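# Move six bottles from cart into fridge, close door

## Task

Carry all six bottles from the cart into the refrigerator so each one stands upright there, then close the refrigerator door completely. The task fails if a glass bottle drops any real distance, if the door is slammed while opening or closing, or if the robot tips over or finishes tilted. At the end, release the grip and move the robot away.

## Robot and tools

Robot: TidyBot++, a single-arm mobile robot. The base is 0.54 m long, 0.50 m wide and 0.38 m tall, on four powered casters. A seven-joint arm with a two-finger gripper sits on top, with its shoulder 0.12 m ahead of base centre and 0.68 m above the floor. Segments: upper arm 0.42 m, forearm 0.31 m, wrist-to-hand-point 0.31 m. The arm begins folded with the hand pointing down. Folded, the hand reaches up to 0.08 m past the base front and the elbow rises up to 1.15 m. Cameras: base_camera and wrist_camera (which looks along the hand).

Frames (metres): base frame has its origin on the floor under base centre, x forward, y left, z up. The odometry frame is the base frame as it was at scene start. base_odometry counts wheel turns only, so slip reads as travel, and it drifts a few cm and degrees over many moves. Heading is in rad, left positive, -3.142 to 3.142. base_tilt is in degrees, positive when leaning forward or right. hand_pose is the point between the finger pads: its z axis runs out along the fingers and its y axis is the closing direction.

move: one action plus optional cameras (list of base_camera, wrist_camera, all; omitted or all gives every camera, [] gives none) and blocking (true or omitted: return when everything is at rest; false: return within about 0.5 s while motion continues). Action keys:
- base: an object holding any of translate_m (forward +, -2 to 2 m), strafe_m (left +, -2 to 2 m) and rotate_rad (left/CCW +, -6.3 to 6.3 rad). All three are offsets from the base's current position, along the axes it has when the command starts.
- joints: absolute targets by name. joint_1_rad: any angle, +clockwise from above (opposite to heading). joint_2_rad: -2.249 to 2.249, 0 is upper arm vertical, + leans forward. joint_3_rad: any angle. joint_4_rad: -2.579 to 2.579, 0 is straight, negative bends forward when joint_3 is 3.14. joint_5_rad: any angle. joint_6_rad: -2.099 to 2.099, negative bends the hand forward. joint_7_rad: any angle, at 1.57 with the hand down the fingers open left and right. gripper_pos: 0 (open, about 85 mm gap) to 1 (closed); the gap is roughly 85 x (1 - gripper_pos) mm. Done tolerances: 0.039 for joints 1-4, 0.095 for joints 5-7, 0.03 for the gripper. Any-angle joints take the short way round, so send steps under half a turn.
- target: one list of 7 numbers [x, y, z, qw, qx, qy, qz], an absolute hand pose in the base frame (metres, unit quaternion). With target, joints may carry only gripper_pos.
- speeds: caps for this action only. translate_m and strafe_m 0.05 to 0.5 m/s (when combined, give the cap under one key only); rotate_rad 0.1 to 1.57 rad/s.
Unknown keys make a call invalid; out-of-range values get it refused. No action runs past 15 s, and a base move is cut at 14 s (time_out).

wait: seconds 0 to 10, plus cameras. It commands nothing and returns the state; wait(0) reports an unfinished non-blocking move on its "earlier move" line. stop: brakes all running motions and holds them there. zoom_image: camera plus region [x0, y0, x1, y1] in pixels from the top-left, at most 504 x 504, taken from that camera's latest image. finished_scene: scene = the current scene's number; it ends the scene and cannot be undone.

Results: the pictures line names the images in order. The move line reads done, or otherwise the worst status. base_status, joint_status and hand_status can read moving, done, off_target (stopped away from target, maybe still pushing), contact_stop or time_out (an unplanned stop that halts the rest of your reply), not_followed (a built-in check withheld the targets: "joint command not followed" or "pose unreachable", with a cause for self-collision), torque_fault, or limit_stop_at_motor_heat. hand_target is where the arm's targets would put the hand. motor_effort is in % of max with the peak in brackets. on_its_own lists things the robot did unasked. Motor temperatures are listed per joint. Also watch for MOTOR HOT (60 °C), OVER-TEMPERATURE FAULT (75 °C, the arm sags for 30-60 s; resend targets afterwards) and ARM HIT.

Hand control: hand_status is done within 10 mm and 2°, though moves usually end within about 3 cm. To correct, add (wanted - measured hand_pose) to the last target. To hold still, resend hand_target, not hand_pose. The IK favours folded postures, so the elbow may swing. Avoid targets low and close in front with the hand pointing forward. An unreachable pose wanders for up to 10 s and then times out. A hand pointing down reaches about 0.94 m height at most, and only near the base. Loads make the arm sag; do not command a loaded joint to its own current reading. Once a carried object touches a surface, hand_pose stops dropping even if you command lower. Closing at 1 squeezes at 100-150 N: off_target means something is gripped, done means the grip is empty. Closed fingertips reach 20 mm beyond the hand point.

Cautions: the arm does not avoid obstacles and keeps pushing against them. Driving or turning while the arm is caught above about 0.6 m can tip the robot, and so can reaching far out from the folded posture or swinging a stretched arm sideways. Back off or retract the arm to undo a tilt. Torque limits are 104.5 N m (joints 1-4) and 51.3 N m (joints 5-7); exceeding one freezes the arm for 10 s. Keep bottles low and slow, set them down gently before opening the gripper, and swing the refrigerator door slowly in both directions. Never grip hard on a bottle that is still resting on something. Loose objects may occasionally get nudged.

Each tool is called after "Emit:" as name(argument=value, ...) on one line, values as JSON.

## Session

Emit:
move(target=[0.5,0,1.08,0,0.819,0,0.574])

Scene clock: 2.17 s.
Motor temperatures (°C): [38 40 39 38 42 47 45]
move: off_target
base_odometry: x=+0.000 y=+0.000 heading=+0.000
base_tilt: forward=+0.6 right=-0.1
base_status: not commanded
joint_positions: joint_1_rad=-0.022 joint_2_rad=-0.466 joint_3_rad=+3.170 joint_4_rad=-1.634 joint_5_rad=-0.016 joint_6_rad=-0.820 joint_7_rad=+1.580 gripper_pos=+0.000
joint_status: not commanded
motor_effort: joint_1_rad=+1(2) joint_2_rad=-3(6) joint_3_rad=+0(0) joint_4_rad=+20(21) joint_5_rad=+0(1) joint_6_rad=+8(8) joint_7_rad=+1(1)
hand_pose: x=+0.5039 y=-0.0008 z=+1.0549 quat_wxyz=(-0.010, +0.838, -0.002, +0.545) (m; base frame)
hand_target: x=+0.4999 y=+0.0000 z=+1.0800 quat_wxyz=(+0.000, +0.819, +0.000, +0.574) (m; base frame)
hand_status: off_target (0.025 m and 4.1 deg from the pose sent, 0.533 m and 61.5 deg at the start)
pictures: base_camera, wrist_camera
Images, in order (width x height): base_camera 644x364, wrist_camera 644x476.

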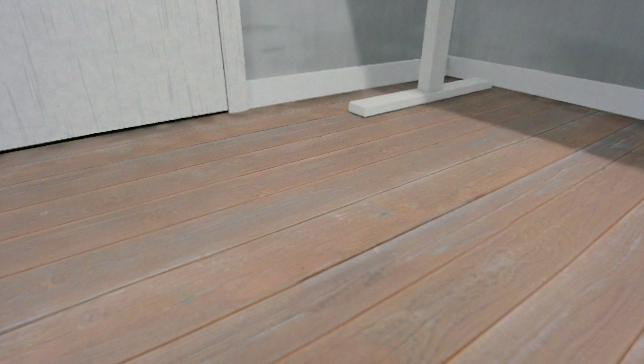

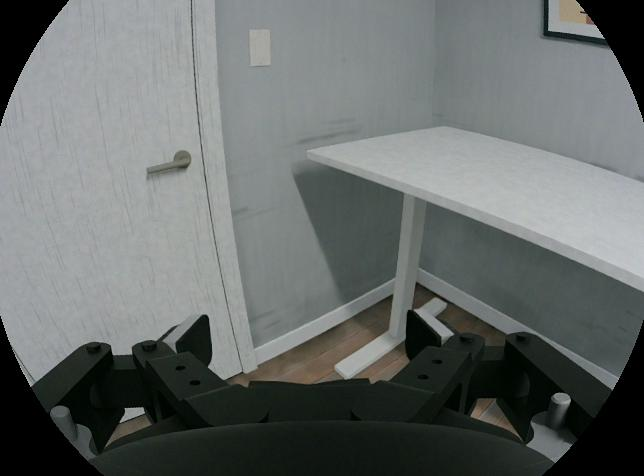

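Emit:
move(target=[0.4,0,1.08,0,0.819,0,0.574], cameras=[])

Emit:
move(base={"rotate_rad":1.2})

Emit:
move(base={"rotate_rad":1.2})

Emit:
move(base={"rotate_rad":1.2})

Emit:
move(base={"rotate_rad":1.2})

Scene clock: 6.63 s.
Motor temperatures (°C): [38 40 39 38 42 47 45]
move: off_target
base_odometry: x=+0.000 y=+0.000 heading=+0.000
base_tilt: forward=+0.6 right=+0.0
base_status: not commanded
joint_positions: joint_1_rad=-0.019 joint_2_rad=-0.691 joint_3_rad=+3.168 joint_4_rad=-1.638 joint_5_rad=-0.016 joint_6_rad=-0.919 joint_7_rad=+1.580 gripper_pos=+0.000
joint_status: not commanded
motor_effort: joint_1_rad=+0(2) joint_2_rad=+5(9) joint_3_rad=+0(0) joint_4_rad=+19(21) joint_5_rad=+0(1) joint_6_rad=+8(8) joint_7_rad=+1(1)
hand_pose: x=+0.4042 y=-0.0021 z=+1.0994 quat_wxyz=(-0.012, +0.803, -0.002, +0.595) (m; base frame)
hand_target: x=+0.4000 y=+0.0000 z=+1.0800 quat_wxyz=(+0.000, +0.819, +0.000, +0.574) (m; base frame)
hand_status: off_target (0.020 m and 3.4 deg from the pose sent, 0.107 m and 4.1 deg at the start)
pictures: none
No camera images: "cameras" was empty.

Scene clock: 8.67 s.
Motor temperatures (°C): [38 40 39 38 42 47 45]
move: done
base_odometry: x=+0.000 y=+0.000 heading=+1.199
base_tilt: forward=+0.6 right=-0.1
base_status: done
joint_positions: joint_1_rad=-0.017 joint_2_rad=-0.691 joint_3_rad=+3.162 joint_4_rad=-1.639 joint_5_rad=-0.016 joint_6_rad=-0.919 joint_7_rad=+1.580 gripper_pos=+0.000
joint_status: not commanded
motor_effort: joint_1_rad=+0(2) joint_2_rad=+6(7) joint_3_rad=+0(1) joint_4_rad=+18(19) joint_5_rad=-1(1) joint_6_rad=+8(8) joint_7_rad=+1(1)
hand_pose: x=+0.4041 y=+0.0001 z=+1.0989 quat_wxyz=(-0.011, +0.804, +0.000, +0.595) (m; base frame)
hand_target: x=+0.4000 y=+0.0000 z=+1.0800 quat_wxyz=(+0.000, +0.819, +0.000, +0.574) (m; base frame)
hand_status: not commanded
pictures: base_camera, wrist_camera
Images, in order (width x height): base_camera 644x364, wrist_camera 644x476.

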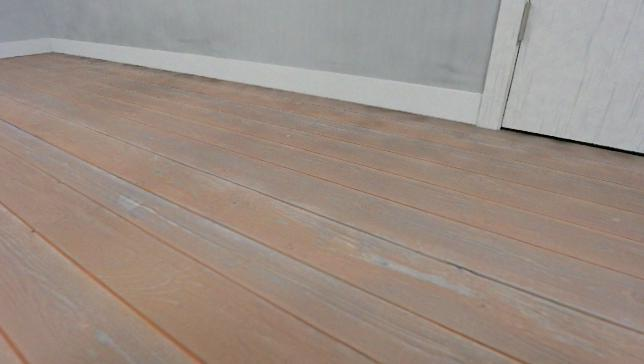

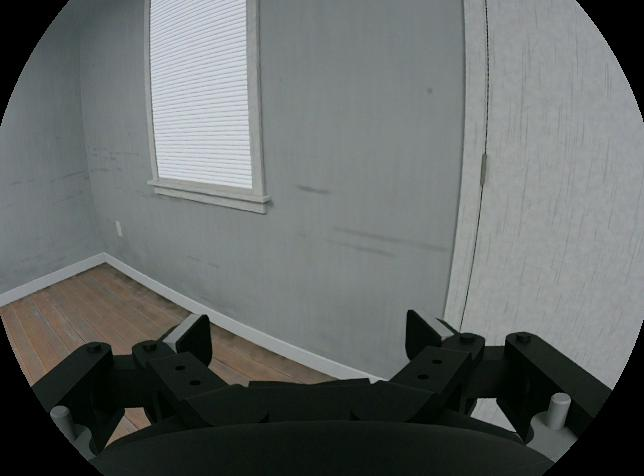

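Scene clock: 10.70 s.
Motor temperatures (°C): [38 40 39 38 42 47 45]
move: done
base_odometry: x=+0.000 y=+0.000 heading=+2.398
base_tilt: forward=+0.6 right=-0.1
base_status: done
joint_positions: joint_1_rad=-0.016 joint_2_rad=-0.691 joint_3_rad=+3.160 joint_4_rad=-1.639 joint_5_rad=-0.016 joint_6_rad=-0.919 joint_7_rad=+1.580 gripper_pos=+0.000
joint_status: not commanded
motor_effort: joint_1_rad=+1(2) joint_2_rad=+7(7) joint_3_rad=+0(1) joint_4_rad=+18(19) joint_5_rad=+0(1) joint_6_rad=+8(8) joint_7_rad=+0(1)
hand_pose: x=+0.4041 y=+0.0009 z=+1.0988 quat_wxyz=(-0.011, +0.804, +0.001, +0.595) (m; base frame)
hand_target: x=+0.4000 y=+0.0000 z=+1.0800 quat_wxyz=(+0.000, +0.819, +0.000, +0.574) (m; base frame)
hand_status: not commanded
pictures: base_camera, wrist_camera
Images, in order (width x height): base_camera 644x364, wrist_camera 644x476.

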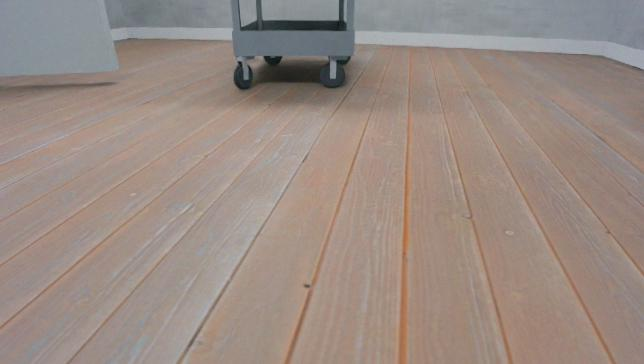

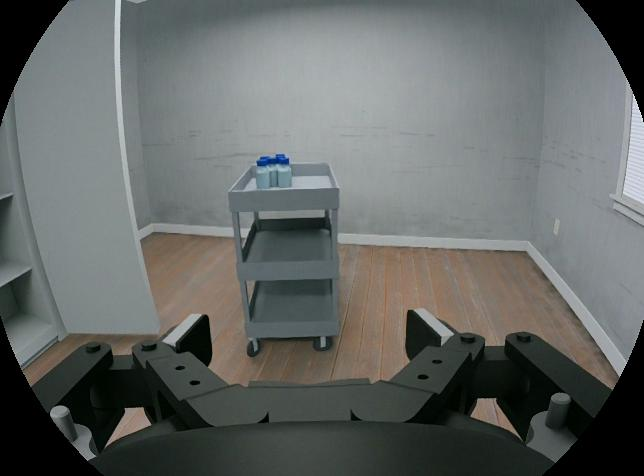

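Scene clock: 12.73 s.
Motor temperatures (°C): [38 40 39 38 42 47 45]
move: done
base_odometry: x=+0.000 y=+0.000 heading=-2.686
base_tilt: forward=+0.7 right=-0.1
base_status: done
joint_positions: joint_1_rad=-0.015 joint_2_rad=-0.691 joint_3_rad=+3.159 joint_4_rad=-1.639 joint_5_rad=-0.016 joint_6_rad=-0.919 joint_7_rad=+1.580 gripper_pos=+0.000
joint_status: not commanded
motor_effort: joint_1_rad=+0(2) joint_2_rad=+6(6) joint_3_rad=+0(1) joint_4_rad=+19(19) joint_5_rad=+1(1) joint_6_rad=+8(9) joint_7_rad=+1(1)
hand_pose: x=+0.4041 y=+0.0013 z=+1.0987 quat_wxyz=(-0.010, +0.804, +0.001, +0.595) (m; base frame)
hand_target: x=+0.4000 y=+0.0000 z=+1.0800 quat_wxyz=(+0.000, +0.819, +0.000, +0.574) (m; base frame)
hand_status: not commanded
pictures: base_camera, wrist_camera
Images, in order (width x height): base_camera 644x364, wrist_camera 644x476.

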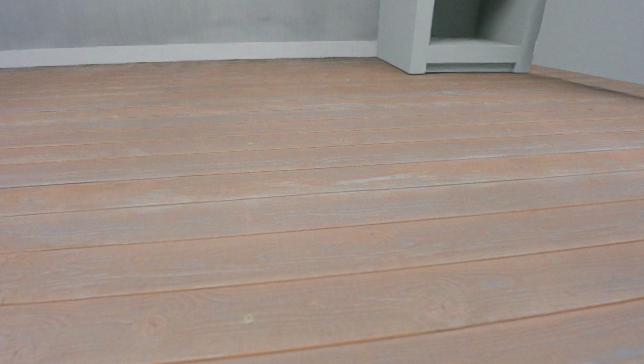

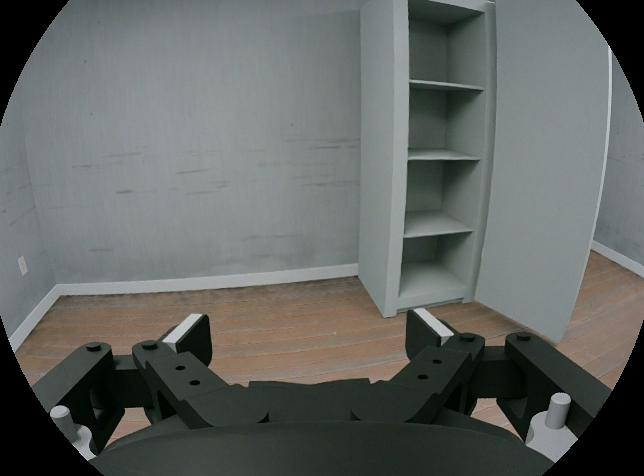

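Scene clock: 14.77 s.
Motor temperatures (°C): [38 40 39 38 42 47 45]
move: done
base_odometry: x=+0.000 y=+0.000 heading=-1.487
base_tilt: forward=+0.6 right=-0.1
base_status: done
joint_positions: joint_1_rad=-0.015 joint_2_rad=-0.691 joint_3_rad=+3.158 joint_4_rad=-1.639 joint_5_rad=-0.016 joint_6_rad=-0.919 joint_7_rad=+1.580 gripper_pos=+0.000
joint_status: not commanded
motor_effort: joint_1_rad=+1(2) joint_2_rad=+6(7) joint_3_rad=+0(1) joint_4_rad=+19(19) joint_5_rad=+0(1) joint_6_rad=+7(9) joint_7_rad=+1(1)
hand_pose: x=+0.4040 y=+0.0016 z=+1.0986 quat_wxyz=(-0.010, +0.804, +0.001, +0.595) (m; base frame)
hand_target: x=+0.4000 y=+0.0000 z=+1.0800 quat_wxyz=(+0.000, +0.819, +0.000, +0.574) (m; base frame)
hand_status: not commanded
pictures: base_camera, wrist_camera
Images, in order (width x height): base_camera 644x364, wrist_camera 644x476.

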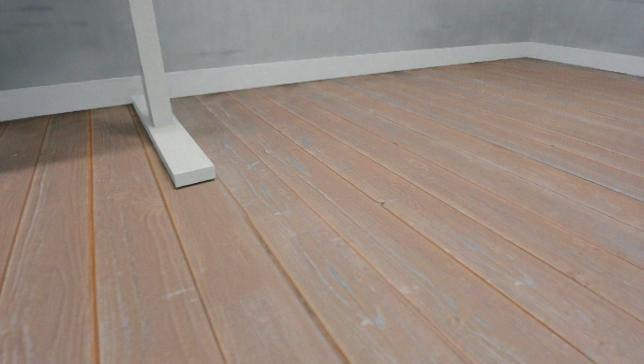

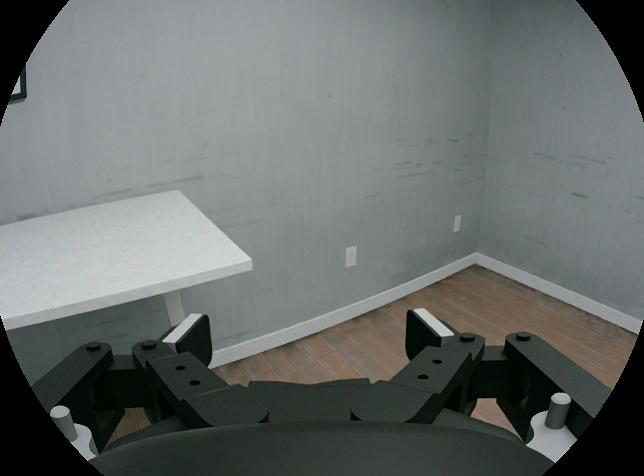

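Emit:
move(base={"rotate_rad":-2.39}, cameras=[])

Emit:
move(base={"translate_m":1.0})

Scene clock: 31.93 s.
Motor temperatures (°C): [38 40 39 38 42 47 45]
move: done
base_odometry: x=+0.000 y=+0.000 heading=+2.407
base_tilt: forward=+0.6 right=-0.1
base_status: done
joint_positions: joint_1_rad=-0.014 joint_2_rad=-0.691 joint_3_rad=+3.156 joint_4_rad=-1.639 joint_5_rad=-0.016 joint_6_rad=-0.920 joint_7_rad=+1.580 gripper_pos=+0.000
joint_status: not commanded
motor_effort: joint_1_rad=+1(2) joint_2_rad=+6(7) joint_3_rad=+0(1) joint_4_rad=+18(19) joint_5_rad=+0(2) joint_6_rad=+7(9) joint_7_rad=+0(1)
hand_pose: x=+0.4040 y=+0.0021 z=+1.0984 quat_wxyz=(-0.010, +0.804, +0.002, +0.595) (m; base frame)
hand_target: x=+0.4000 y=+0.0000 z=+1.0800 quat_wxyz=(+0.000, +0.819, +0.000, +0.574) (m; base frame)
hand_status: not commanded
pictures: none
No camera images: "cameras" was empty.

Scene clock: 34.80 s.
Motor temperatures (°C): [38 40 39 38 42 47 45]
move: done
base_odometry: x=-0.742 y=+0.670 heading=+2.406
base_tilt: forward=+0.6 right=-0.1
base_status: done
joint_positions: joint_1_rad=-0.014 joint_2_rad=-0.693 joint_3_rad=+3.156 joint_4_rad=-1.642 joint_5_rad=-0.016 joint_6_rad=-0.921 joint_7_rad=+1.580 gripper_pos=+0.000
joint_status: not commanded
motor_effort: joint_1_rad=+0(1) joint_2_rad=+6(11) joint_3_rad=+0(1) joint_4_rad=+19(20) joint_5_rad=+0(1) joint_6_rad=+7(8) joint_7_rad=+1(1)
hand_pose: x=+0.4034 y=+0.0021 z=+1.0969 quat_wxyz=(-0.010, +0.805, +0.002, +0.594) (m; base frame)
hand_target: x=+0.4000 y=+0.0000 z=+1.0800 quat_wxyz=(+0.000, +0.819, +0.000, +0.574) (m; base frame)
hand_status: not commanded
pictures: base_camera, wrist_camera
Images, in order (width x height): base_camera 644x364, wrist_camera 644x476.

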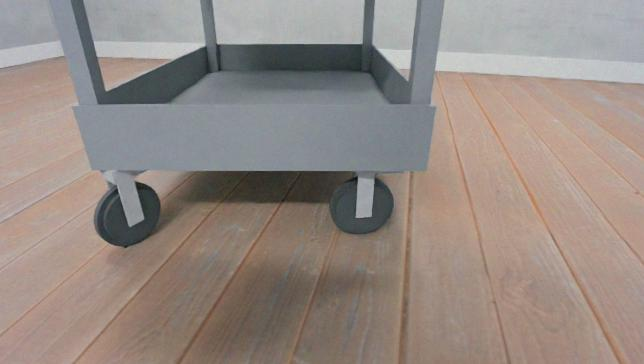

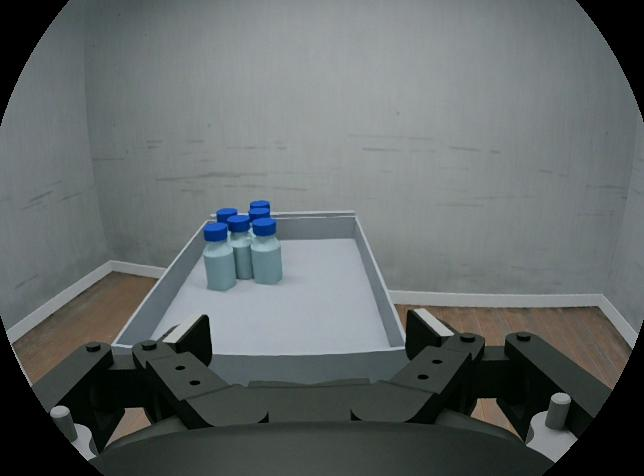

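Emit:
move(base={"translate_m":0.33,"strafe_m":0.2}, speeds={"translate_m":0.25}, target=[0.68,0,1.03,0,0.906,0,0.423])

Scene clock: 44.10 s.
Motor temperatures (°C): [38 40 39 38 42 47 45]
move: off_target
base_odometry: x=-1.121 y=+0.744 heading=+2.406
base_tilt: forward=+0.7 right=+0.0
base_status: done
joint_positions: joint_1_rad=-0.014 joint_2_rad=+0.095 joint_3_rad=+3.157 joint_4_rad=-1.079 joint_5_rad=-0.016 joint_6_rad=-1.077 joint_7_rad=+1.580 gripper_pos=+0.000
joint_status: not commanded
motor_effort: joint_1_rad=+1(2) joint_2_rad=-23(27) joint_3_rad=+0(2) joint_4_rad=+19(21) joint_5_rad=+1(1) joint_6_rad=+6(9) joint_7_rad=+0(1)
hand_pose: x=+0.6908 y=+0.0059 z=+1.0264 quat_wxyz=(-0.005, +0.902, +0.004, +0.431) (m; base frame)
hand_target: x=+0.6800 y=+0.0000 z=+1.0300 quat_wxyz=(+0.000, +0.906, +0.000, +0.423) (m; base frame)
hand_status: off_target (0.013 m and 1.2 deg from the pose sent, 0.285 m and 22.8 deg at the start)
pictures: base_camera, wrist_camera
Images, in order (width x height): base_camera 644x364, wrist_camera 644x476.

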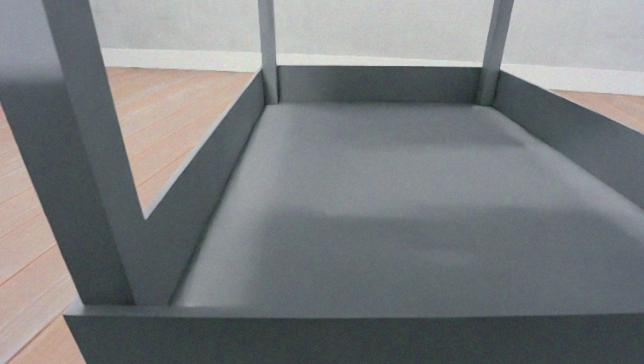

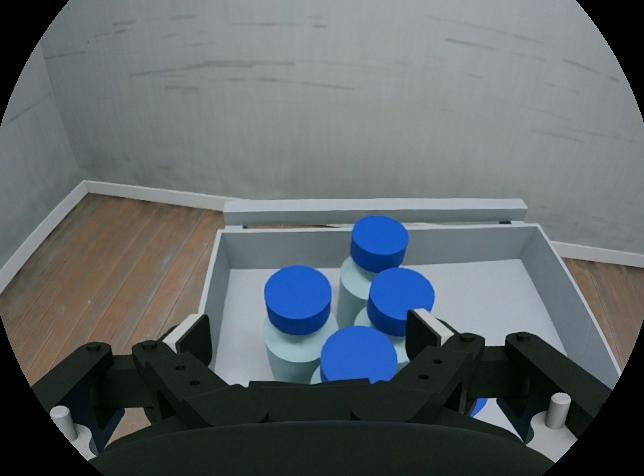

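Emit:
move(base={"translate_m":-0.04,"strafe_m":0.03}, speeds={"translate_m":0.15}, target=[0.62,0,1.03,0,0.906,0,0.423], cameras=["wrist_camera"])

Scene clock: 51.07 s.
Motor temperatures (°C): [38 40 39 38 42 47 45]
move: off_target
base_odometry: x=-1.112 y=+0.694 heading=+2.406
base_tilt: forward=+0.6 right=+0.0
base_status: done
joint_positions: joint_1_rad=-0.016 joint_2_rad=-0.050 joint_3_rad=+3.157 joint_4_rad=-1.199 joint_5_rad=-0.016 joint_6_rad=-1.082 joint_7_rad=+1.580 gripper_pos=+0.000
joint_status: not commanded
motor_effort: joint_1_rad=+1(3) joint_2_rad=-17(28) joint_3_rad=+0(2) joint_4_rad=+19(21) joint_5_rad=+0(1) joint_6_rad=+6(7) joint_7_rad=+1(1)
hand_pose: x=+0.6307 y=+0.0056 z=+1.0396 quat_wxyz=(-0.006, +0.898, +0.004, +0.439) (m; base frame)
hand_target: x=+0.6200 y=+0.0000 z=+1.0300 quat_wxyz=(+0.000, +0.906, +0.000, +0.423) (m; base frame)
hand_status: off_target (0.015 m and 2.3 deg from the pose sent, 0.071 m and 1.2 deg at the start)
pictures: wrist_camera
Images, in order (width x height): wrist_camera 644x476.

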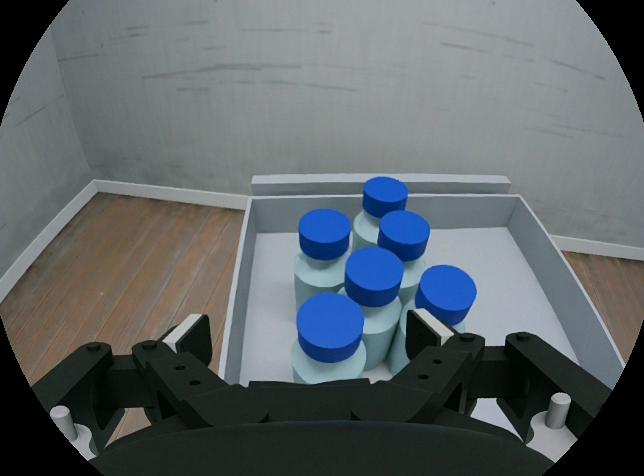

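Emit:
move(base={"strafe_m":-0.014}, speeds={"strafe_m":0.1}, target=[0.65,0,0.965,0,0.906,0,0.423], joints={"gripper_pos":0.12}, cameras=["wrist_camera"])

Scene clock: 57.03 s.
Motor temperatures (°C): [38 40 39 38 42 47 45]
move: done
base_odometry: x=-1.103 y=+0.705 heading=+2.406
base_tilt: forward=+0.7 right=-0.1
base_status: done
joint_positions: joint_1_rad=-0.016 joint_2_rad=-0.042 joint_3_rad=+3.161 joint_4_rad=-1.399 joint_5_rad=-0.016 joint_6_rad=-0.937 joint_7_rad=+1.580 gripper_pos=+0.120
joint_status: all done
motor_effort: joint_1_rad=+0(4) joint_2_rad=-18(19) joint_3_rad=+0(4) joint_4_rad=+20(22) joint_5_rad=+0(2) joint_6_rad=+6(7) joint_7_rad=+0(1)
hand_pose: x=+0.6422 y=+0.0037 z=+0.9633 quat_wxyz=(-0.006, +0.911, +0.001, +0.412) (m; base frame)
hand_target: x=+0.6500 y=+0.0000 z=+0.9649 quat_wxyz=(+0.000, +0.906, +0.000, +0.423) (m; base frame)
hand_status: done (0.009 m and 1.6 deg from the pose sent, 0.077 m and 2.3 deg at the start)
pictures: wrist_camera
Images, in order (width x height): wrist_camera 644x476.

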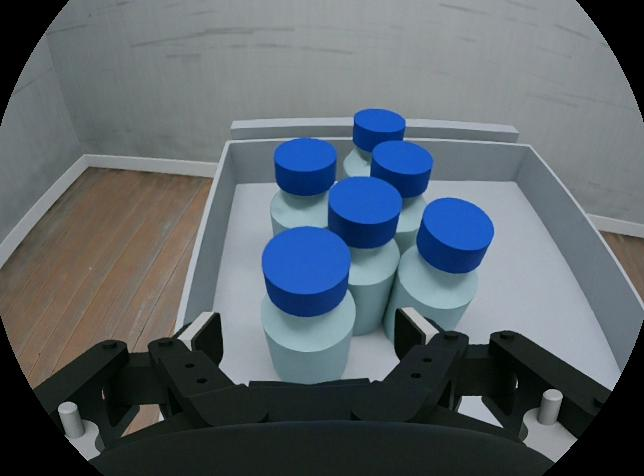

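Emit:
move(target=[0.68,0,0.92,0,0.906,0,0.423], cameras=["wrist_camera"])

Scene clock: 59.63 s.
Motor temperatures (°C): [38 40 39 38 42 47 45]
move: done
base_odometry: x=-1.103 y=+0.705 heading=+2.406
base_tilt: forward=+0.6 right=+0.0
base_status: not commanded
joint_positions: joint_1_rad=-0.016 joint_2_rad=+0.022 joint_3_rad=+3.161 joint_4_rad=-1.487 joint_5_rad=-0.016 joint_6_rad=-0.789 joint_7_rad=+1.580 gripper_pos=+0.120
joint_status: not commanded
motor_effort: joint_1_rad=+1(2) joint_2_rad=-22(24) joint_3_rad=+0(1) joint_4_rad=+20(22) joint_5_rad=+1(1) joint_6_rad=+6(7) joint_7_rad=+1(1)
hand_pose: x=+0.6747 y=+0.0035 z=+0.9151 quat_wxyz=(-0.005, +0.912, +0.000, +0.409) (m; base frame)
hand_target: x=+0.6800 y=+0.0000 z=+0.9200 quat_wxyz=(+0.000, +0.906, +0.000, +0.423) (m; base frame)
hand_status: done (0.008 m and 1.8 deg from the pose sent, 0.058 m and 1.6 deg at the start)
pictures: wrist_camera
Images, in order (width x height): wrist_camera 644x476.

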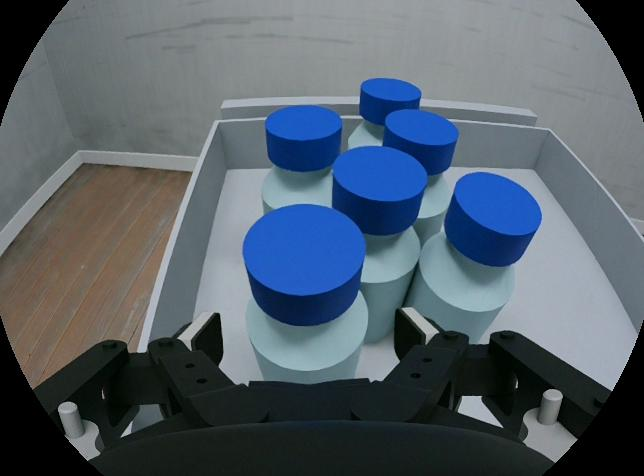

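Emit:
move(target=[0.698,0,0.9,0,0.906,0,0.423], cameras=["wrist_camera"])

Scene clock: 62.23 s.
Motor temperatures (°C): [38 40 39 38 42 47 45]
move: done
base_odometry: x=-1.103 y=+0.705 heading=+2.406
base_tilt: forward=+0.7 right=+0.0
base_status: not commanded
joint_positions: joint_1_rad=-0.016 joint_2_rad=+0.058 joint_3_rad=+3.161 joint_4_rad=-1.504 joint_5_rad=-0.016 joint_6_rad=-0.724 joint_7_rad=+1.580 gripper_pos=+0.120
joint_status: not commanded
motor_effort: joint_1_rad=+1(1) joint_2_rad=-23(24) joint_3_rad=+0(1) joint_4_rad=+21(21) joint_5_rad=+0(1) joint_6_rad=+5(7) joint_7_rad=+1(1)
hand_pose: x=+0.6930 y=+0.0033 z=+0.9007 quat_wxyz=(-0.004, +0.910, +0.000, +0.415) (m; base frame)
hand_target: x=+0.6980 y=+0.0000 z=+0.9000 quat_wxyz=(+0.000, +0.906, +0.000, +0.423) (m; base frame)
hand_status: done (0.006 m and 1.1 deg from the pose sent, 0.028 m and 1.8 deg at the start)
pictures: wrist_camera
Images, in order (width x height): wrist_camera 644x476.

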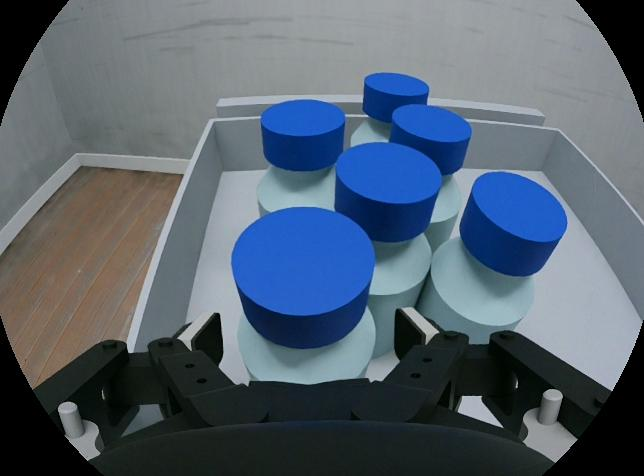

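Emit:
move(target=[0.707,0.002,0.89,0,0.906,0,0.423], cameras=["wrist_camera"])

Scene clock: 64.73 s.
Motor temperatures (°C): [38 40 39 38 42 47 45]
move: done
base_odometry: x=-1.103 y=+0.705 heading=+2.406
base_tilt: forward=+0.6 right=+0.0
base_status: not commanded
joint_positions: joint_1_rad=-0.016 joint_2_rad=+0.077 joint_3_rad=+3.161 joint_4_rad=-1.510 joint_5_rad=-0.016 joint_6_rad=-0.694 joint_7_rad=+1.580 gripper_pos=+0.120
joint_status: not commanded
motor_effort: joint_1_rad=+0(1) joint_2_rad=-23(25) joint_3_rad=+0(0) joint_4_rad=+21(21) joint_5_rad=+0(1) joint_6_rad=+6(7) joint_7_rad=+1(1)
hand_pose: x=+0.7020 y=+0.0033 z=+0.8936 quat_wxyz=(-0.004, +0.909, +0.000, +0.418) (m; base frame)
hand_target: x=+0.7070 y=+0.0020 z=+0.8900 quat_wxyz=(+0.000, +0.906, +0.000, +0.423) (m; base frame)
hand_status: done (0.006 m and 0.8 deg from the pose sent, 0.018 m and 1.1 deg at the start)
pictures: wrist_camera
Images, in order (width x height): wrist_camera 644x476.

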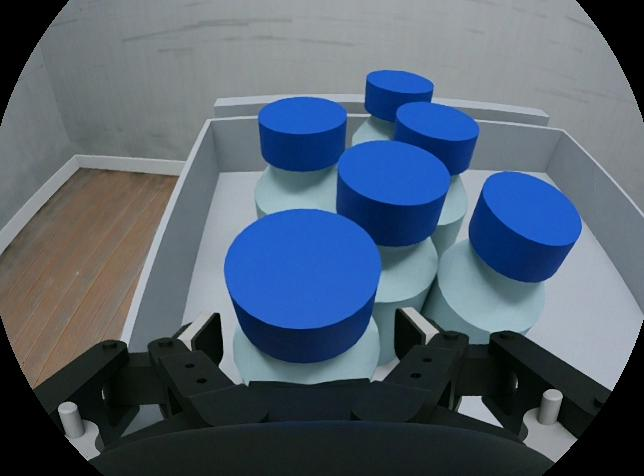

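Emit:
move(joints={"gripper_pos":0.45}, cameras=["wrist_camera"])

Scene clock: 78.57 s.
Motor temperatures (°C): [38 40 39 38 42 47 45]
move: done
base_odometry: x=-1.103 y=+0.704 heading=+2.406
base_tilt: forward=+0.7 right=-0.1
base_status: not commanded
joint_positions: joint_1_rad=-0.018 joint_2_rad=+0.066 joint_3_rad=+3.160 joint_4_rad=-1.507 joint_5_rad=-0.016 joint_6_rad=-0.684 joint_7_rad=+1.580 gripper_pos=+0.442
joint_status: all done
motor_effort: joint_1_rad=+1(4) joint_2_rad=-17(24) joint_3_rad=+0(4) joint_4_rad=+18(23) joint_5_rad=+1(2) joint_6_rad=+4(8) joint_7_rad=+1(1)
hand_pose: x=+0.7021 y=+0.0041 z=+0.9042 quat_wxyz=(-0.005, +0.904, +0.000, +0.428) (m; base frame)
hand_target: x=+0.7070 y=+0.0020 z=+0.8900 quat_wxyz=(+0.000, +0.906, +0.000, +0.423) (m; base frame)
hand_status: not commanded
pictures: wrist_camera
Images, in order (width x height): wrist_camera 644x476.

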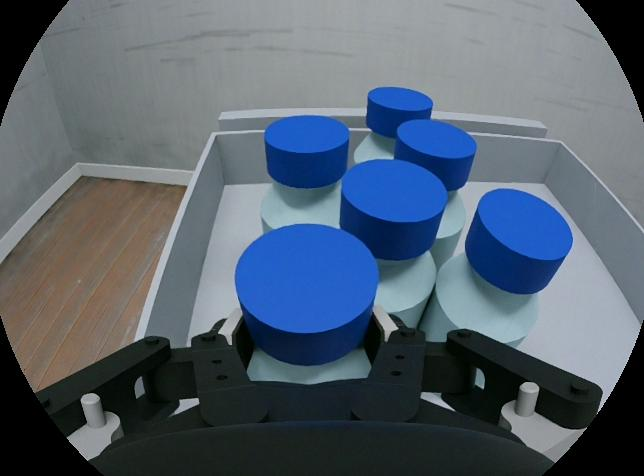

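Emit:
move(joints={"gripper_pos":0.12}, cameras=[])

Emit:
move(target=[0.703,0.002,0.878,0,0.906,0,0.423], cameras=["wrist_camera"])

Emit:
move(joints={"gripper_pos":0.45}, cameras=["wrist_camera"])

Scene clock: 82.10 s.
Motor temperatures (°C): [38 40 39 38 42 47 45]
move: done
base_odometry: x=-1.103 y=+0.704 heading=+2.406
base_tilt: forward=+0.6 right=-0.1
base_status: not commanded
joint_positions: joint_1_rad=-0.018 joint_2_rad=+0.081 joint_3_rad=+3.160 joint_4_rad=-1.514 joint_5_rad=-0.016 joint_6_rad=-0.684 joint_7_rad=+1.580 gripper_pos=+0.120
joint_status: all done
motor_effort: joint_1_rad=+1(1) joint_2_rad=-23(25) joint_3_rad=+0(1) joint_4_rad=+21(21) joint_5_rad=+0(1) joint_6_rad=+6(7) joint_7_rad=+0(1)
hand_pose: x=+0.7042 y=+0.0042 z=+0.8911 quat_wxyz=(-0.004, +0.908, +0.000, +0.418) (m; base frame)
hand_target: x=+0.7070 y=+0.0020 z=+0.8900 quat_wxyz=(+0.000, +0.906, +0.000, +0.423) (m; base frame)
hand_status: not commanded
pictures: none
No camera images: "cameras" was empty.

Scene clock: 82.83 s.
Motor temperatures (°C): [38 40 39 38 42 47 45]
move: done
base_odometry: x=-1.103 y=+0.704 heading=+2.406
base_tilt: forward=+0.6 right=-0.1
base_status: not commanded
joint_positions: joint_1_rad=-0.018 joint_2_rad=+0.081 joint_3_rad=+3.160 joint_4_rad=-1.562 joint_5_rad=-0.016 joint_6_rad=-0.654 joint_7_rad=+1.580 gripper_pos=+0.120
joint_status: not commanded
motor_effort: joint_1_rad=+1(1) joint_2_rad=-23(25) joint_3_rad=+0(1) joint_4_rad=+20(22) joint_5_rad=+0(1) joint_6_rad=+6(6) joint_7_rad=+1(1)
hand_pose: x=+0.6995 y=+0.0040 z=+0.8713 quat_wxyz=(-0.004, +0.912, +0.000, +0.409) (m; base frame)
hand_target: x=+0.7030 y=+0.0020 z=+0.8780 quat_wxyz=(+0.000, +0.906, +0.000, +0.423) (m; base frame)
hand_status: done (0.008 m and 1.8 deg from the pose sent, 0.013 m and 0.8 deg at the start)
pictures: wrist_camera
Images, in order (width x height): wrist_camera 644x476.

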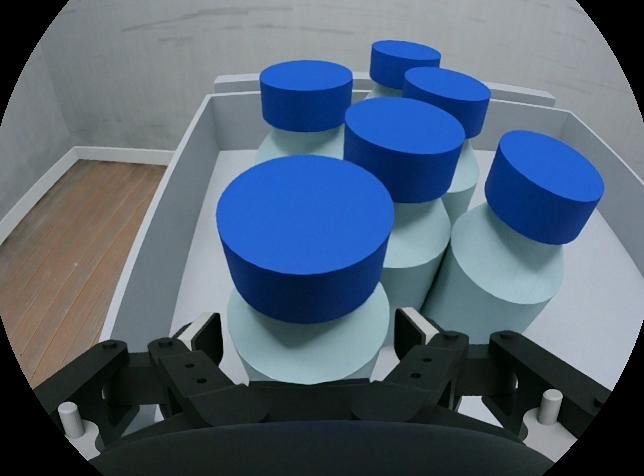

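Scene clock: 83.57 s.
Motor temperatures (°C): [38 40 39 38 42 47 45]
move: off_target
base_odometry: x=-1.103 y=+0.704 heading=+2.406
base_tilt: forward=+0.6 right=-0.1
base_status: not commanded
joint_positions: joint_1_rad=-0.018 joint_2_rad=+0.080 joint_3_rad=+3.160 joint_4_rad=-1.563 joint_5_rad=-0.016 joint_6_rad=-0.653 joint_7_rad=+1.580 gripper_pos=+0.272
joint_status: gripper_pos off_target (ended at +0.272, target +0.450)
motor_effort: joint_1_rad=+1(2) joint_2_rad=-21(24) joint_3_rad=+0(1) joint_4_rad=+20(22) joint_5_rad=-1(1) joint_6_rad=+7(7) joint_7_rad=+0(1)
hand_pose: x=+0.6995 y=+0.0040 z=+0.8725 quat_wxyz=(-0.004, +0.912, +0.000, +0.411) (m; base frame)
hand_target: x=+0.7030 y=+0.0020 z=+0.8780 quat_wxyz=(+0.000, +0.906, +0.000, +0.423) (m; base frame)
hand_status: not commanded
pictures: wrist_camera
Images, in order (width x height): wrist_camera 644x476.

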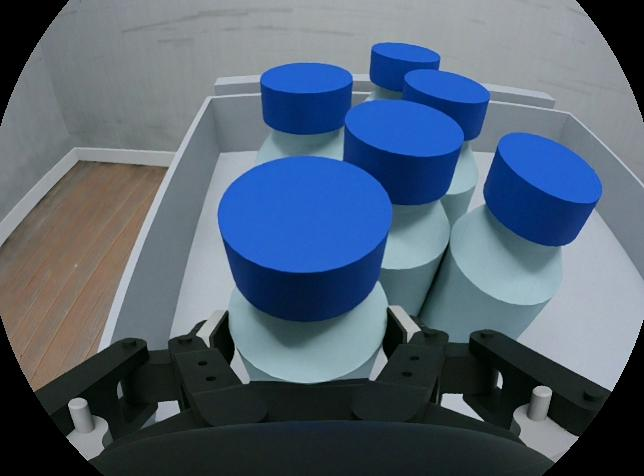

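Emit:
move(target=[0.675,0.002,1.03,0,0.906,0,0.423], cameras=[])

Emit:
move(target=[0.55,0,1.10,0,0.906,0,0.423], cameras=[])

Emit:
move(base={"translate_m":-0.5}, cameras=["base_camera","wrist_camera"])

Scene clock: 88.70 s.
Motor temperatures (°C): [38 40 39 38 42 47 45]
move: off_target
base_odometry: x=-1.103 y=+0.704 heading=+2.406
base_tilt: forward=+0.6 right=-0.1
base_status: not commanded
joint_positions: joint_1_rad=-0.018 joint_2_rad=+0.112 joint_3_rad=+3.160 joint_4_rad=-1.117 joint_5_rad=-0.016 joint_6_rad=-1.096 joint_7_rad=+1.580 gripper_pos=+0.272
joint_status: not commanded
motor_effort: joint_1_rad=+0(1) joint_2_rad=-28(32) joint_3_rad=+0(1) joint_4_rad=+24(28) joint_5_rad=+0(1) joint_6_rad=+9(10) joint_7_rad=+0(1)
hand_pose: x=+0.6892 y=+0.0058 z=+0.9924 quat_wxyz=(-0.005, +0.918, +0.004, +0.397) (m; base frame)
hand_target: x=+0.6750 y=+0.0020 z=+1.0300 quat_wxyz=(+0.000, +0.906, +0.000, +0.423) (m; base frame)
hand_status: off_target (0.040 m and 3.3 deg from the pose sent, 0.159 m and 1.6 deg at the start)
pictures: none
No camera images: "cameras" was empty.

Scene clock: 90.20 s.
Motor temperatures (°C): [38 40 39 38 42 47 45]
move: off_target
base_odometry: x=-1.103 y=+0.704 heading=+2.406
base_tilt: forward=+0.7 right=+0.0
base_status: not commanded
joint_positions: joint_1_rad=-0.018 joint_2_rad=-0.095 joint_3_rad=+3.160 joint_4_rad=-1.026 joint_5_rad=-0.016 joint_6_rad=-1.367 joint_7_rad=+1.580 gripper_pos=+0.272
joint_status: not commanded
motor_effort: joint_1_rad=+0(2) joint_2_rad=-17(33) joint_3_rad=+0(1) joint_4_rad=+22(25) joint_5_rad=+1(1) joint_6_rad=+9(10) joint_7_rad=+1(1)
hand_pose: x=+0.5639 y=+0.0051 z=+1.0819 quat_wxyz=(-0.007, +0.912, +0.005, +0.410) (m; base frame)
hand_target: x=+0.5500 y=+0.0000 z=+1.1000 quat_wxyz=(+0.000, +0.906, +0.000, +0.423) (m; base frame)
hand_status: off_target (0.023 m and 1.9 deg from the pose sent, 0.176 m and 3.3 deg at the start)
pictures: none
No camera images: "cameras" was empty.

Scene clock: 92.40 s.
Motor temperatures (°C): [38 40 39 38 42 47 45]
move: done
base_odometry: x=-0.732 y=+0.369 heading=+2.407
base_tilt: forward=+0.6 right=+0.0
base_status: done
joint_positions: joint_1_rad=-0.018 joint_2_rad=-0.100 joint_3_rad=+3.160 joint_4_rad=-1.025 joint_5_rad=-0.016 joint_6_rad=-1.376 joint_7_rad=+1.580 gripper_pos=+0.272
joint_status: not commanded
motor_effort: joint_1_rad=+1(2) joint_2_rad=-18(23) joint_3_rad=+0(1) joint_4_rad=+21(23) joint_5_rad=+0(1) joint_6_rad=+10(11) joint_7_rad=+1(1)
hand_pose: x=+0.5600 y=+0.0050 z=+1.0820 quat_wxyz=(-0.007, +0.913, +0.005, +0.408) (m; base frame)
hand_target: x=+0.5500 y=+0.0000 z=+1.1000 quat_wxyz=(+0.000, +0.906, +0.000, +0.423) (m; base frame)
hand_status: not commanded
pictures: base_camera, wrist_camera
Images, in order (width x height): base_camera 644x364, wrist_camera 644x476.

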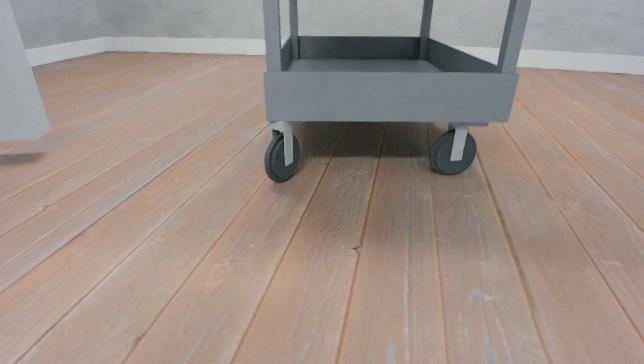

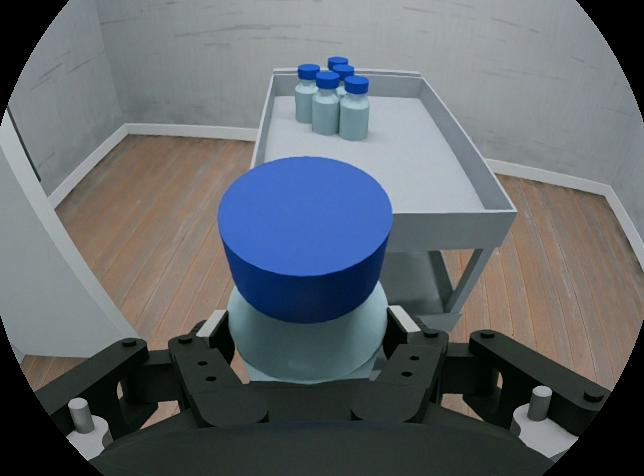

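Emit:
move(base={"rotate_rad":1.25}, speeds={"rotate_rad":0.8}, joints={"gripper_pos":0.45}, cameras=["base_camera","wrist_camera"])

Scene clock: 103.33 s.
Motor temperatures (°C): [38 40 39 38 42 47 45]
move: off_target
base_odometry: x=-0.732 y=+0.369 heading=-2.627
base_tilt: forward=+0.6 right=+0.0
base_status: done
joint_positions: joint_1_rad=-0.019 joint_2_rad=-0.100 joint_3_rad=+3.161 joint_4_rad=-1.025 joint_5_rad=-0.016 joint_6_rad=-1.376 joint_7_rad=+1.580 gripper_pos=+0.272
joint_status: gripper_pos off_target (ended at +0.272, target +0.450)
motor_effort: joint_1_rad=+0(3) joint_2_rad=-17(19) joint_3_rad=-1(4) joint_4_rad=+21(22) joint_5_rad=+0(2) joint_6_rad=+10(10) joint_7_rad=+1(1)
hand_pose: x=+0.5601 y=+0.0054 z=+1.0819 quat_wxyz=(-0.007, +0.913, +0.005, +0.408) (m; base frame)
hand_target: x=+0.5500 y=+0.0000 z=+1.1000 quat_wxyz=(+0.000, +0.906, +0.000, +0.423) (m; base frame)
hand_status: not commanded
pictures: base_camera, wrist_camera
Images, in order (width x height): base_camera 644x364, wrist_camera 644x476.

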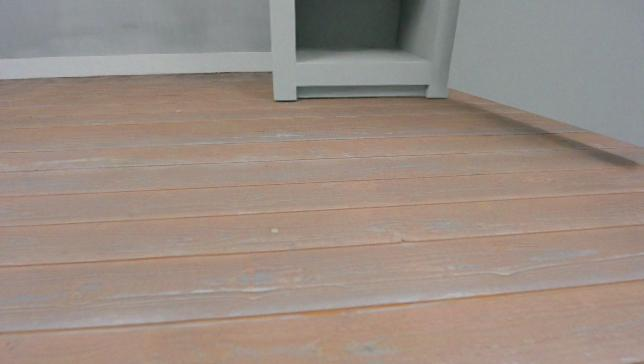

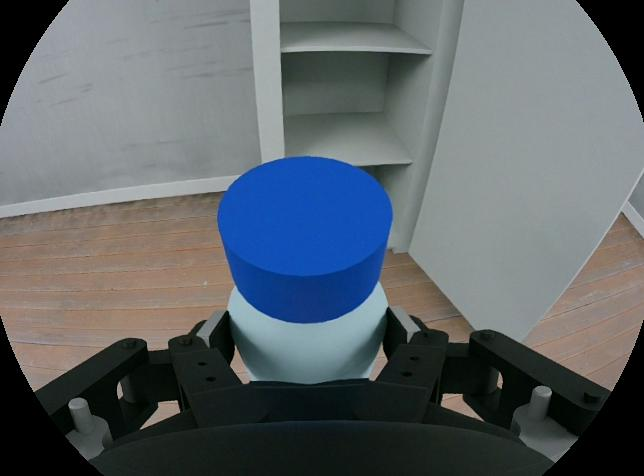

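Emit:
zoom_image(camera="wrist_camera", region=[200, 0, 500, 260])

Emit:
zoom_image(camera="base_camera", region=[220, 0, 520, 160])

Scaled by 1.680.

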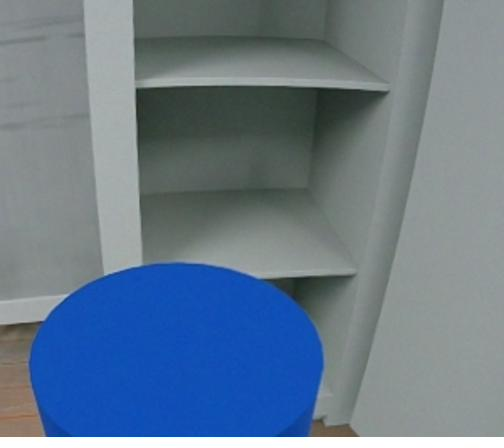

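Scaled by 1.680.

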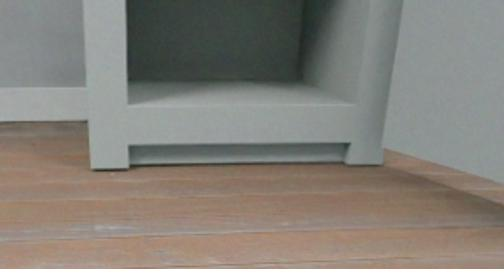

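Emit:
move(base={"rotate_rad":0.087}, target=[0.62,0,1.12,0,0.8788,0,0.4772], cameras=[])

Emit:
move(base={"translate_m":0.35,"strafe_m":-0.13}, cameras=["wrist_camera","base_camera"])

Scene clock: 125.80 s.
Motor temperatures (°C): [38 40 39 38 42 47 45]
move: off_target
base_odometry: x=-0.732 y=+0.369 heading=-2.541
base_tilt: forward=+0.6 right=+0.0
base_status: done
joint_positions: joint_1_rad=-0.027 joint_2_rad=-0.003 joint_3_rad=+3.162 joint_4_rad=-0.996 joint_5_rad=-0.016 joint_6_rad=-1.260 joint_7_rad=+1.580 gripper_pos=+0.272
joint_status: not commanded
motor_effort: joint_1_rad=+0(3) joint_2_rad=-22(25) joint_3_rad=+0(4) joint_4_rad=+22(24) joint_5_rad=+0(2) joint_6_rad=+10(11) joint_7_rad=+1(1)
hand_pose: x=+0.6230 y=+0.0092 z=+1.0778 quat_wxyz=(-0.007, +0.903, +0.008, +0.430) (m; base frame)
hand_target: x=+0.6200 y=+0.0000 z=+1.1200 quat_wxyz=(+0.000, +0.879, +0.000, +0.477) (m; base frame)
hand_status: off_target (0.043 m and 6.2 deg from the pose sent, 0.071 m and 8.9 deg at the start)
pictures: none
No camera images: "cameras" was empty.

Scene clock: 127.87 s.
Motor temperatures (°C): [38 40 39 38 42 47 45]
move: done
base_odometry: x=-1.094 y=+0.278 heading=-2.540
base_tilt: forward=+0.6 right=-0.1
base_status: done
joint_positions: joint_1_rad=-0.027 joint_2_rad=+0.009 joint_3_rad=+3.162 joint_4_rad=-0.996 joint_5_rad=-0.016 joint_6_rad=-1.259 joint_7_rad=+1.580 gripper_pos=+0.272
joint_status: not commanded
motor_effort: joint_1_rad=+0(2) joint_2_rad=-23(27) joint_3_rad=+0(2) joint_4_rad=+22(24) joint_5_rad=+1(1) joint_6_rad=+10(11) joint_7_rad=+1(1)
hand_pose: x=+0.6275 y=+0.0093 z=+1.0723 quat_wxyz=(-0.007, +0.905, +0.008, +0.425) (m; base frame)
hand_target: x=+0.6200 y=+0.0000 z=+1.1200 quat_wxyz=(+0.000, +0.879, +0.000, +0.477) (m; base frame)
hand_status: not commanded
pictures: base_camera, wrist_camera
Images, in order (width x height): base_camera 644x364, wrist_camera 644x476.

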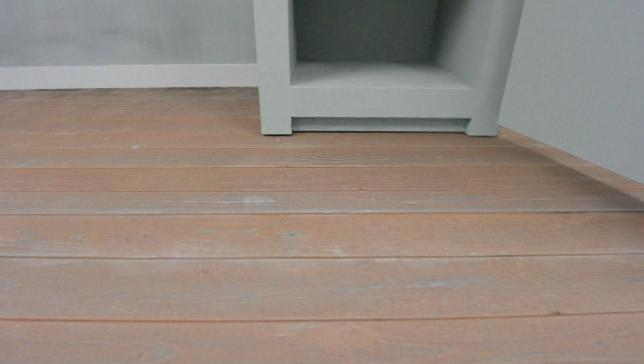

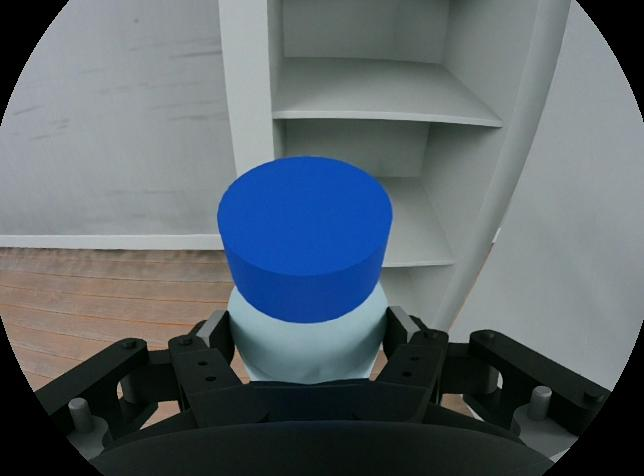

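Emit:
move(target=[0.72,-0.005,1.13,0,0.8788,0,0.4772], cameras=[])

Emit:
move(base={"translate_m":0.45,"strafe_m":-0.012}, speeds={"translate_m":0.2}, cameras=["wrist_camera"])

Scene clock: 137.07 s.
Motor temperatures (°C): [38 40 39 38 42 47 45]
move: off_target
base_odometry: x=-1.094 y=+0.278 heading=-2.540
base_tilt: forward=+0.7 right=+0.0
base_status: not commanded
joint_positions: joint_1_rad=-0.020 joint_2_rad=+0.295 joint_3_rad=+3.162 joint_4_rad=-0.620 joint_5_rad=-0.016 joint_6_rad=-1.293 joint_7_rad=+1.580 gripper_pos=+0.272
joint_status: not commanded
motor_effort: joint_1_rad=+1(2) joint_2_rad=-34(36) joint_3_rad=-1(1) joint_4_rad=+22(24) joint_5_rad=+0(1) joint_6_rad=+10(11) joint_7_rad=+0(1)
hand_pose: x=+0.7408 y=+0.0086 z=+1.0909 quat_wxyz=(-0.003, +0.893, +0.007, +0.450) (m; base frame)
hand_target: x=+0.7200 y=-0.0050 z=+1.1300 quat_wxyz=(+0.000, +0.879, +0.000, +0.477) (m; base frame)
hand_status: off_target (0.046 m and 3.6 deg from the pose sent, 0.110 m and 6.8 deg at the start)
pictures: none
No camera images: "cameras" was empty.

Scene clock: 140.03 s.
Motor temperatures (°C): [38 40 39 38 42 47 45]
move: done
base_odometry: x=-1.472 y=+0.034 heading=-2.541
base_tilt: forward=+0.6 right=-0.1
base_status: done
joint_positions: joint_1_rad=-0.018 joint_2_rad=+0.303 joint_3_rad=+3.163 joint_4_rad=-0.616 joint_5_rad=-0.016 joint_6_rad=-1.298 joint_7_rad=+1.580 gripper_pos=+0.272
joint_status: not commanded
motor_effort: joint_1_rad=+1(3) joint_2_rad=-34(38) joint_3_rad=-1(2) joint_4_rad=+22(23) joint_5_rad=+1(2) joint_6_rad=+10(11) joint_7_rad=+1(1)
hand_pose: x=+0.7434 y=+0.0072 z=+1.0863 quat_wxyz=(-0.003, +0.895, +0.006, +0.446) (m; base frame)
hand_target: x=+0.7200 y=-0.0050 z=+1.1300 quat_wxyz=(+0.000, +0.879, +0.000, +0.477) (m; base frame)
hand_status: not commanded
pictures: wrist_camera
Images, in order (width x height): wrist_camera 644x476.

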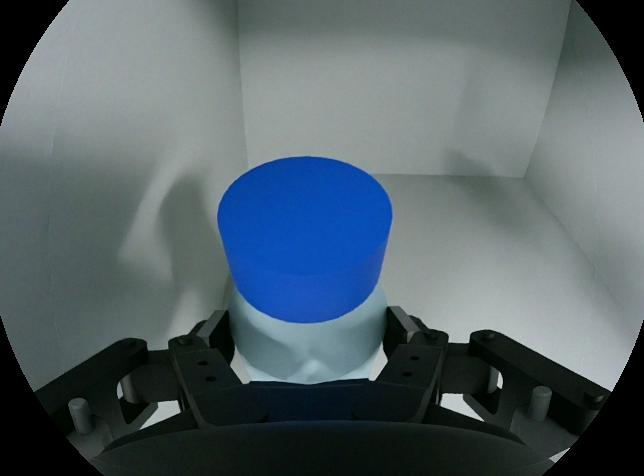

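Emit:
move(base={"translate_m":0.14}, speeds={"translate_m":0.2}, cameras=[])

Emit:
move(target=[0.71,-0.005,1.085,0,0.8788,0,0.4772], cameras=[])

Emit:
move(target=[0.71,-0.005,1.06,0,0.8788,0,0.4772], cameras=["wrist_camera"])

Scene clock: 144.97 s.
Motor temperatures (°C): [38 41 39 38 42 47 44]
move: done
base_odometry: x=-1.588 y=-0.045 heading=-2.541
base_tilt: forward=+0.6 right=-0.1
base_status: done
joint_positions: joint_1_rad=-0.017 joint_2_rad=+0.306 joint_3_rad=+3.163 joint_4_rad=-0.615 joint_5_rad=-0.016 joint_6_rad=-1.300 joint_7_rad=+1.580 gripper_pos=+0.272
joint_status: not commanded
motor_effort: joint_1_rad=+1(2) joint_2_rad=-34(39) joint_3_rad=+0(1) joint_4_rad=+22(23) joint_5_rad=+0(2) joint_6_rad=+10(11) joint_7_rad=+1(1)
hand_pose: x=+0.7440 y=+0.0067 z=+1.0849 quat_wxyz=(-0.002, +0.896, +0.006, +0.444) (m; base frame)
hand_target: x=+0.7200 y=-0.0050 z=+1.1300 quat_wxyz=(+0.000, +0.879, +0.000, +0.477) (m; base frame)
hand_status: not commanded
pictures: none
No camera images: "cameras" was empty.

Scene clock: 146.40 s.
Motor temperatures (°C): [38 41 39 38 42 47 44]
move: off_target
base_odometry: x=-1.588 y=-0.045 heading=-2.541
base_tilt: forward=+0.7 right=-0.1
base_status: not commanded
joint_positions: joint_1_rad=-0.017 joint_2_rad=+0.203 joint_3_rad=+3.163 joint_4_rad=-0.930 joint_5_rad=-0.016 joint_6_rad=-1.156 joint_7_rad=+1.580 gripper_pos=+0.272
joint_status: not commanded
motor_effort: joint_1_rad=+1(1) joint_2_rad=-30(34) joint_3_rad=+0(1) joint_4_rad=+24(24) joint_5_rad=+1(1) joint_6_rad=+10(11) joint_7_rad=+1(1)
hand_pose: x=+0.7232 y=+0.0051 z=+1.0221 quat_wxyz=(-0.003, +0.911, +0.003, +0.413) (m; base frame)
hand_target: x=+0.7100 y=-0.0050 z=+1.0850 quat_wxyz=(+0.000, +0.879, +0.000, +0.477) (m; base frame)
hand_status: off_target (0.065 m and 8.2 deg from the pose sent, 0.036 m and 4.3 deg at the start)
pictures: none
No camera images: "cameras" was empty.

Scene clock: 147.40 s.
Motor temperatures (°C): [38 41 39 38 42 47 44]
move: off_target
base_odometry: x=-1.588 y=-0.045 heading=-2.541
base_tilt: forward=+0.6 right=-0.1
base_status: not commanded
joint_positions: joint_1_rad=-0.017 joint_2_rad=+0.153 joint_3_rad=+3.163 joint_4_rad=-1.042 joint_5_rad=-0.016 joint_6_rad=-1.048 joint_7_rad=+1.580 gripper_pos=+0.272
joint_status: not commanded
motor_effort: joint_1_rad=+1(2) joint_2_rad=-29(32) joint_3_rad=+0(1) joint_4_rad=+22(24) joint_5_rad=+0(2) joint_6_rad=+8(10) joint_7_rad=+1(1)
hand_pose: x=+0.7193 y=+0.0044 z=+1.0189 quat_wxyz=(-0.004, +0.901, +0.002, +0.434) (m; base frame)
hand_target: x=+0.7100 y=-0.0050 z=+1.0600 quat_wxyz=(+0.000, +0.879, +0.000, +0.477) (m; base frame)
hand_status: off_target (0.043 m and 5.6 deg from the pose sent, 0.041 m and 8.2 deg at the start)
pictures: wrist_camera
Images, in order (width x height): wrist_camera 644x476.

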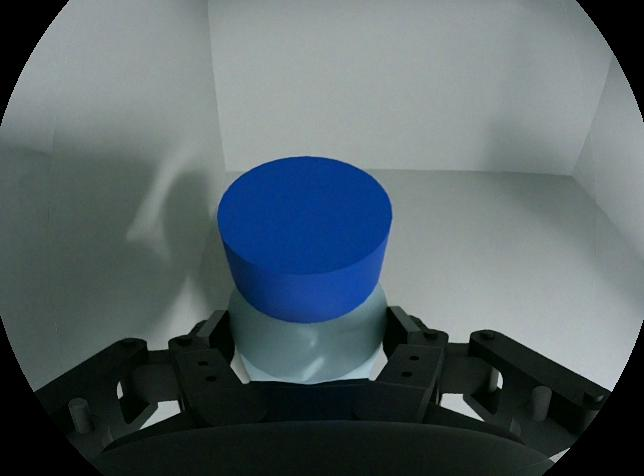

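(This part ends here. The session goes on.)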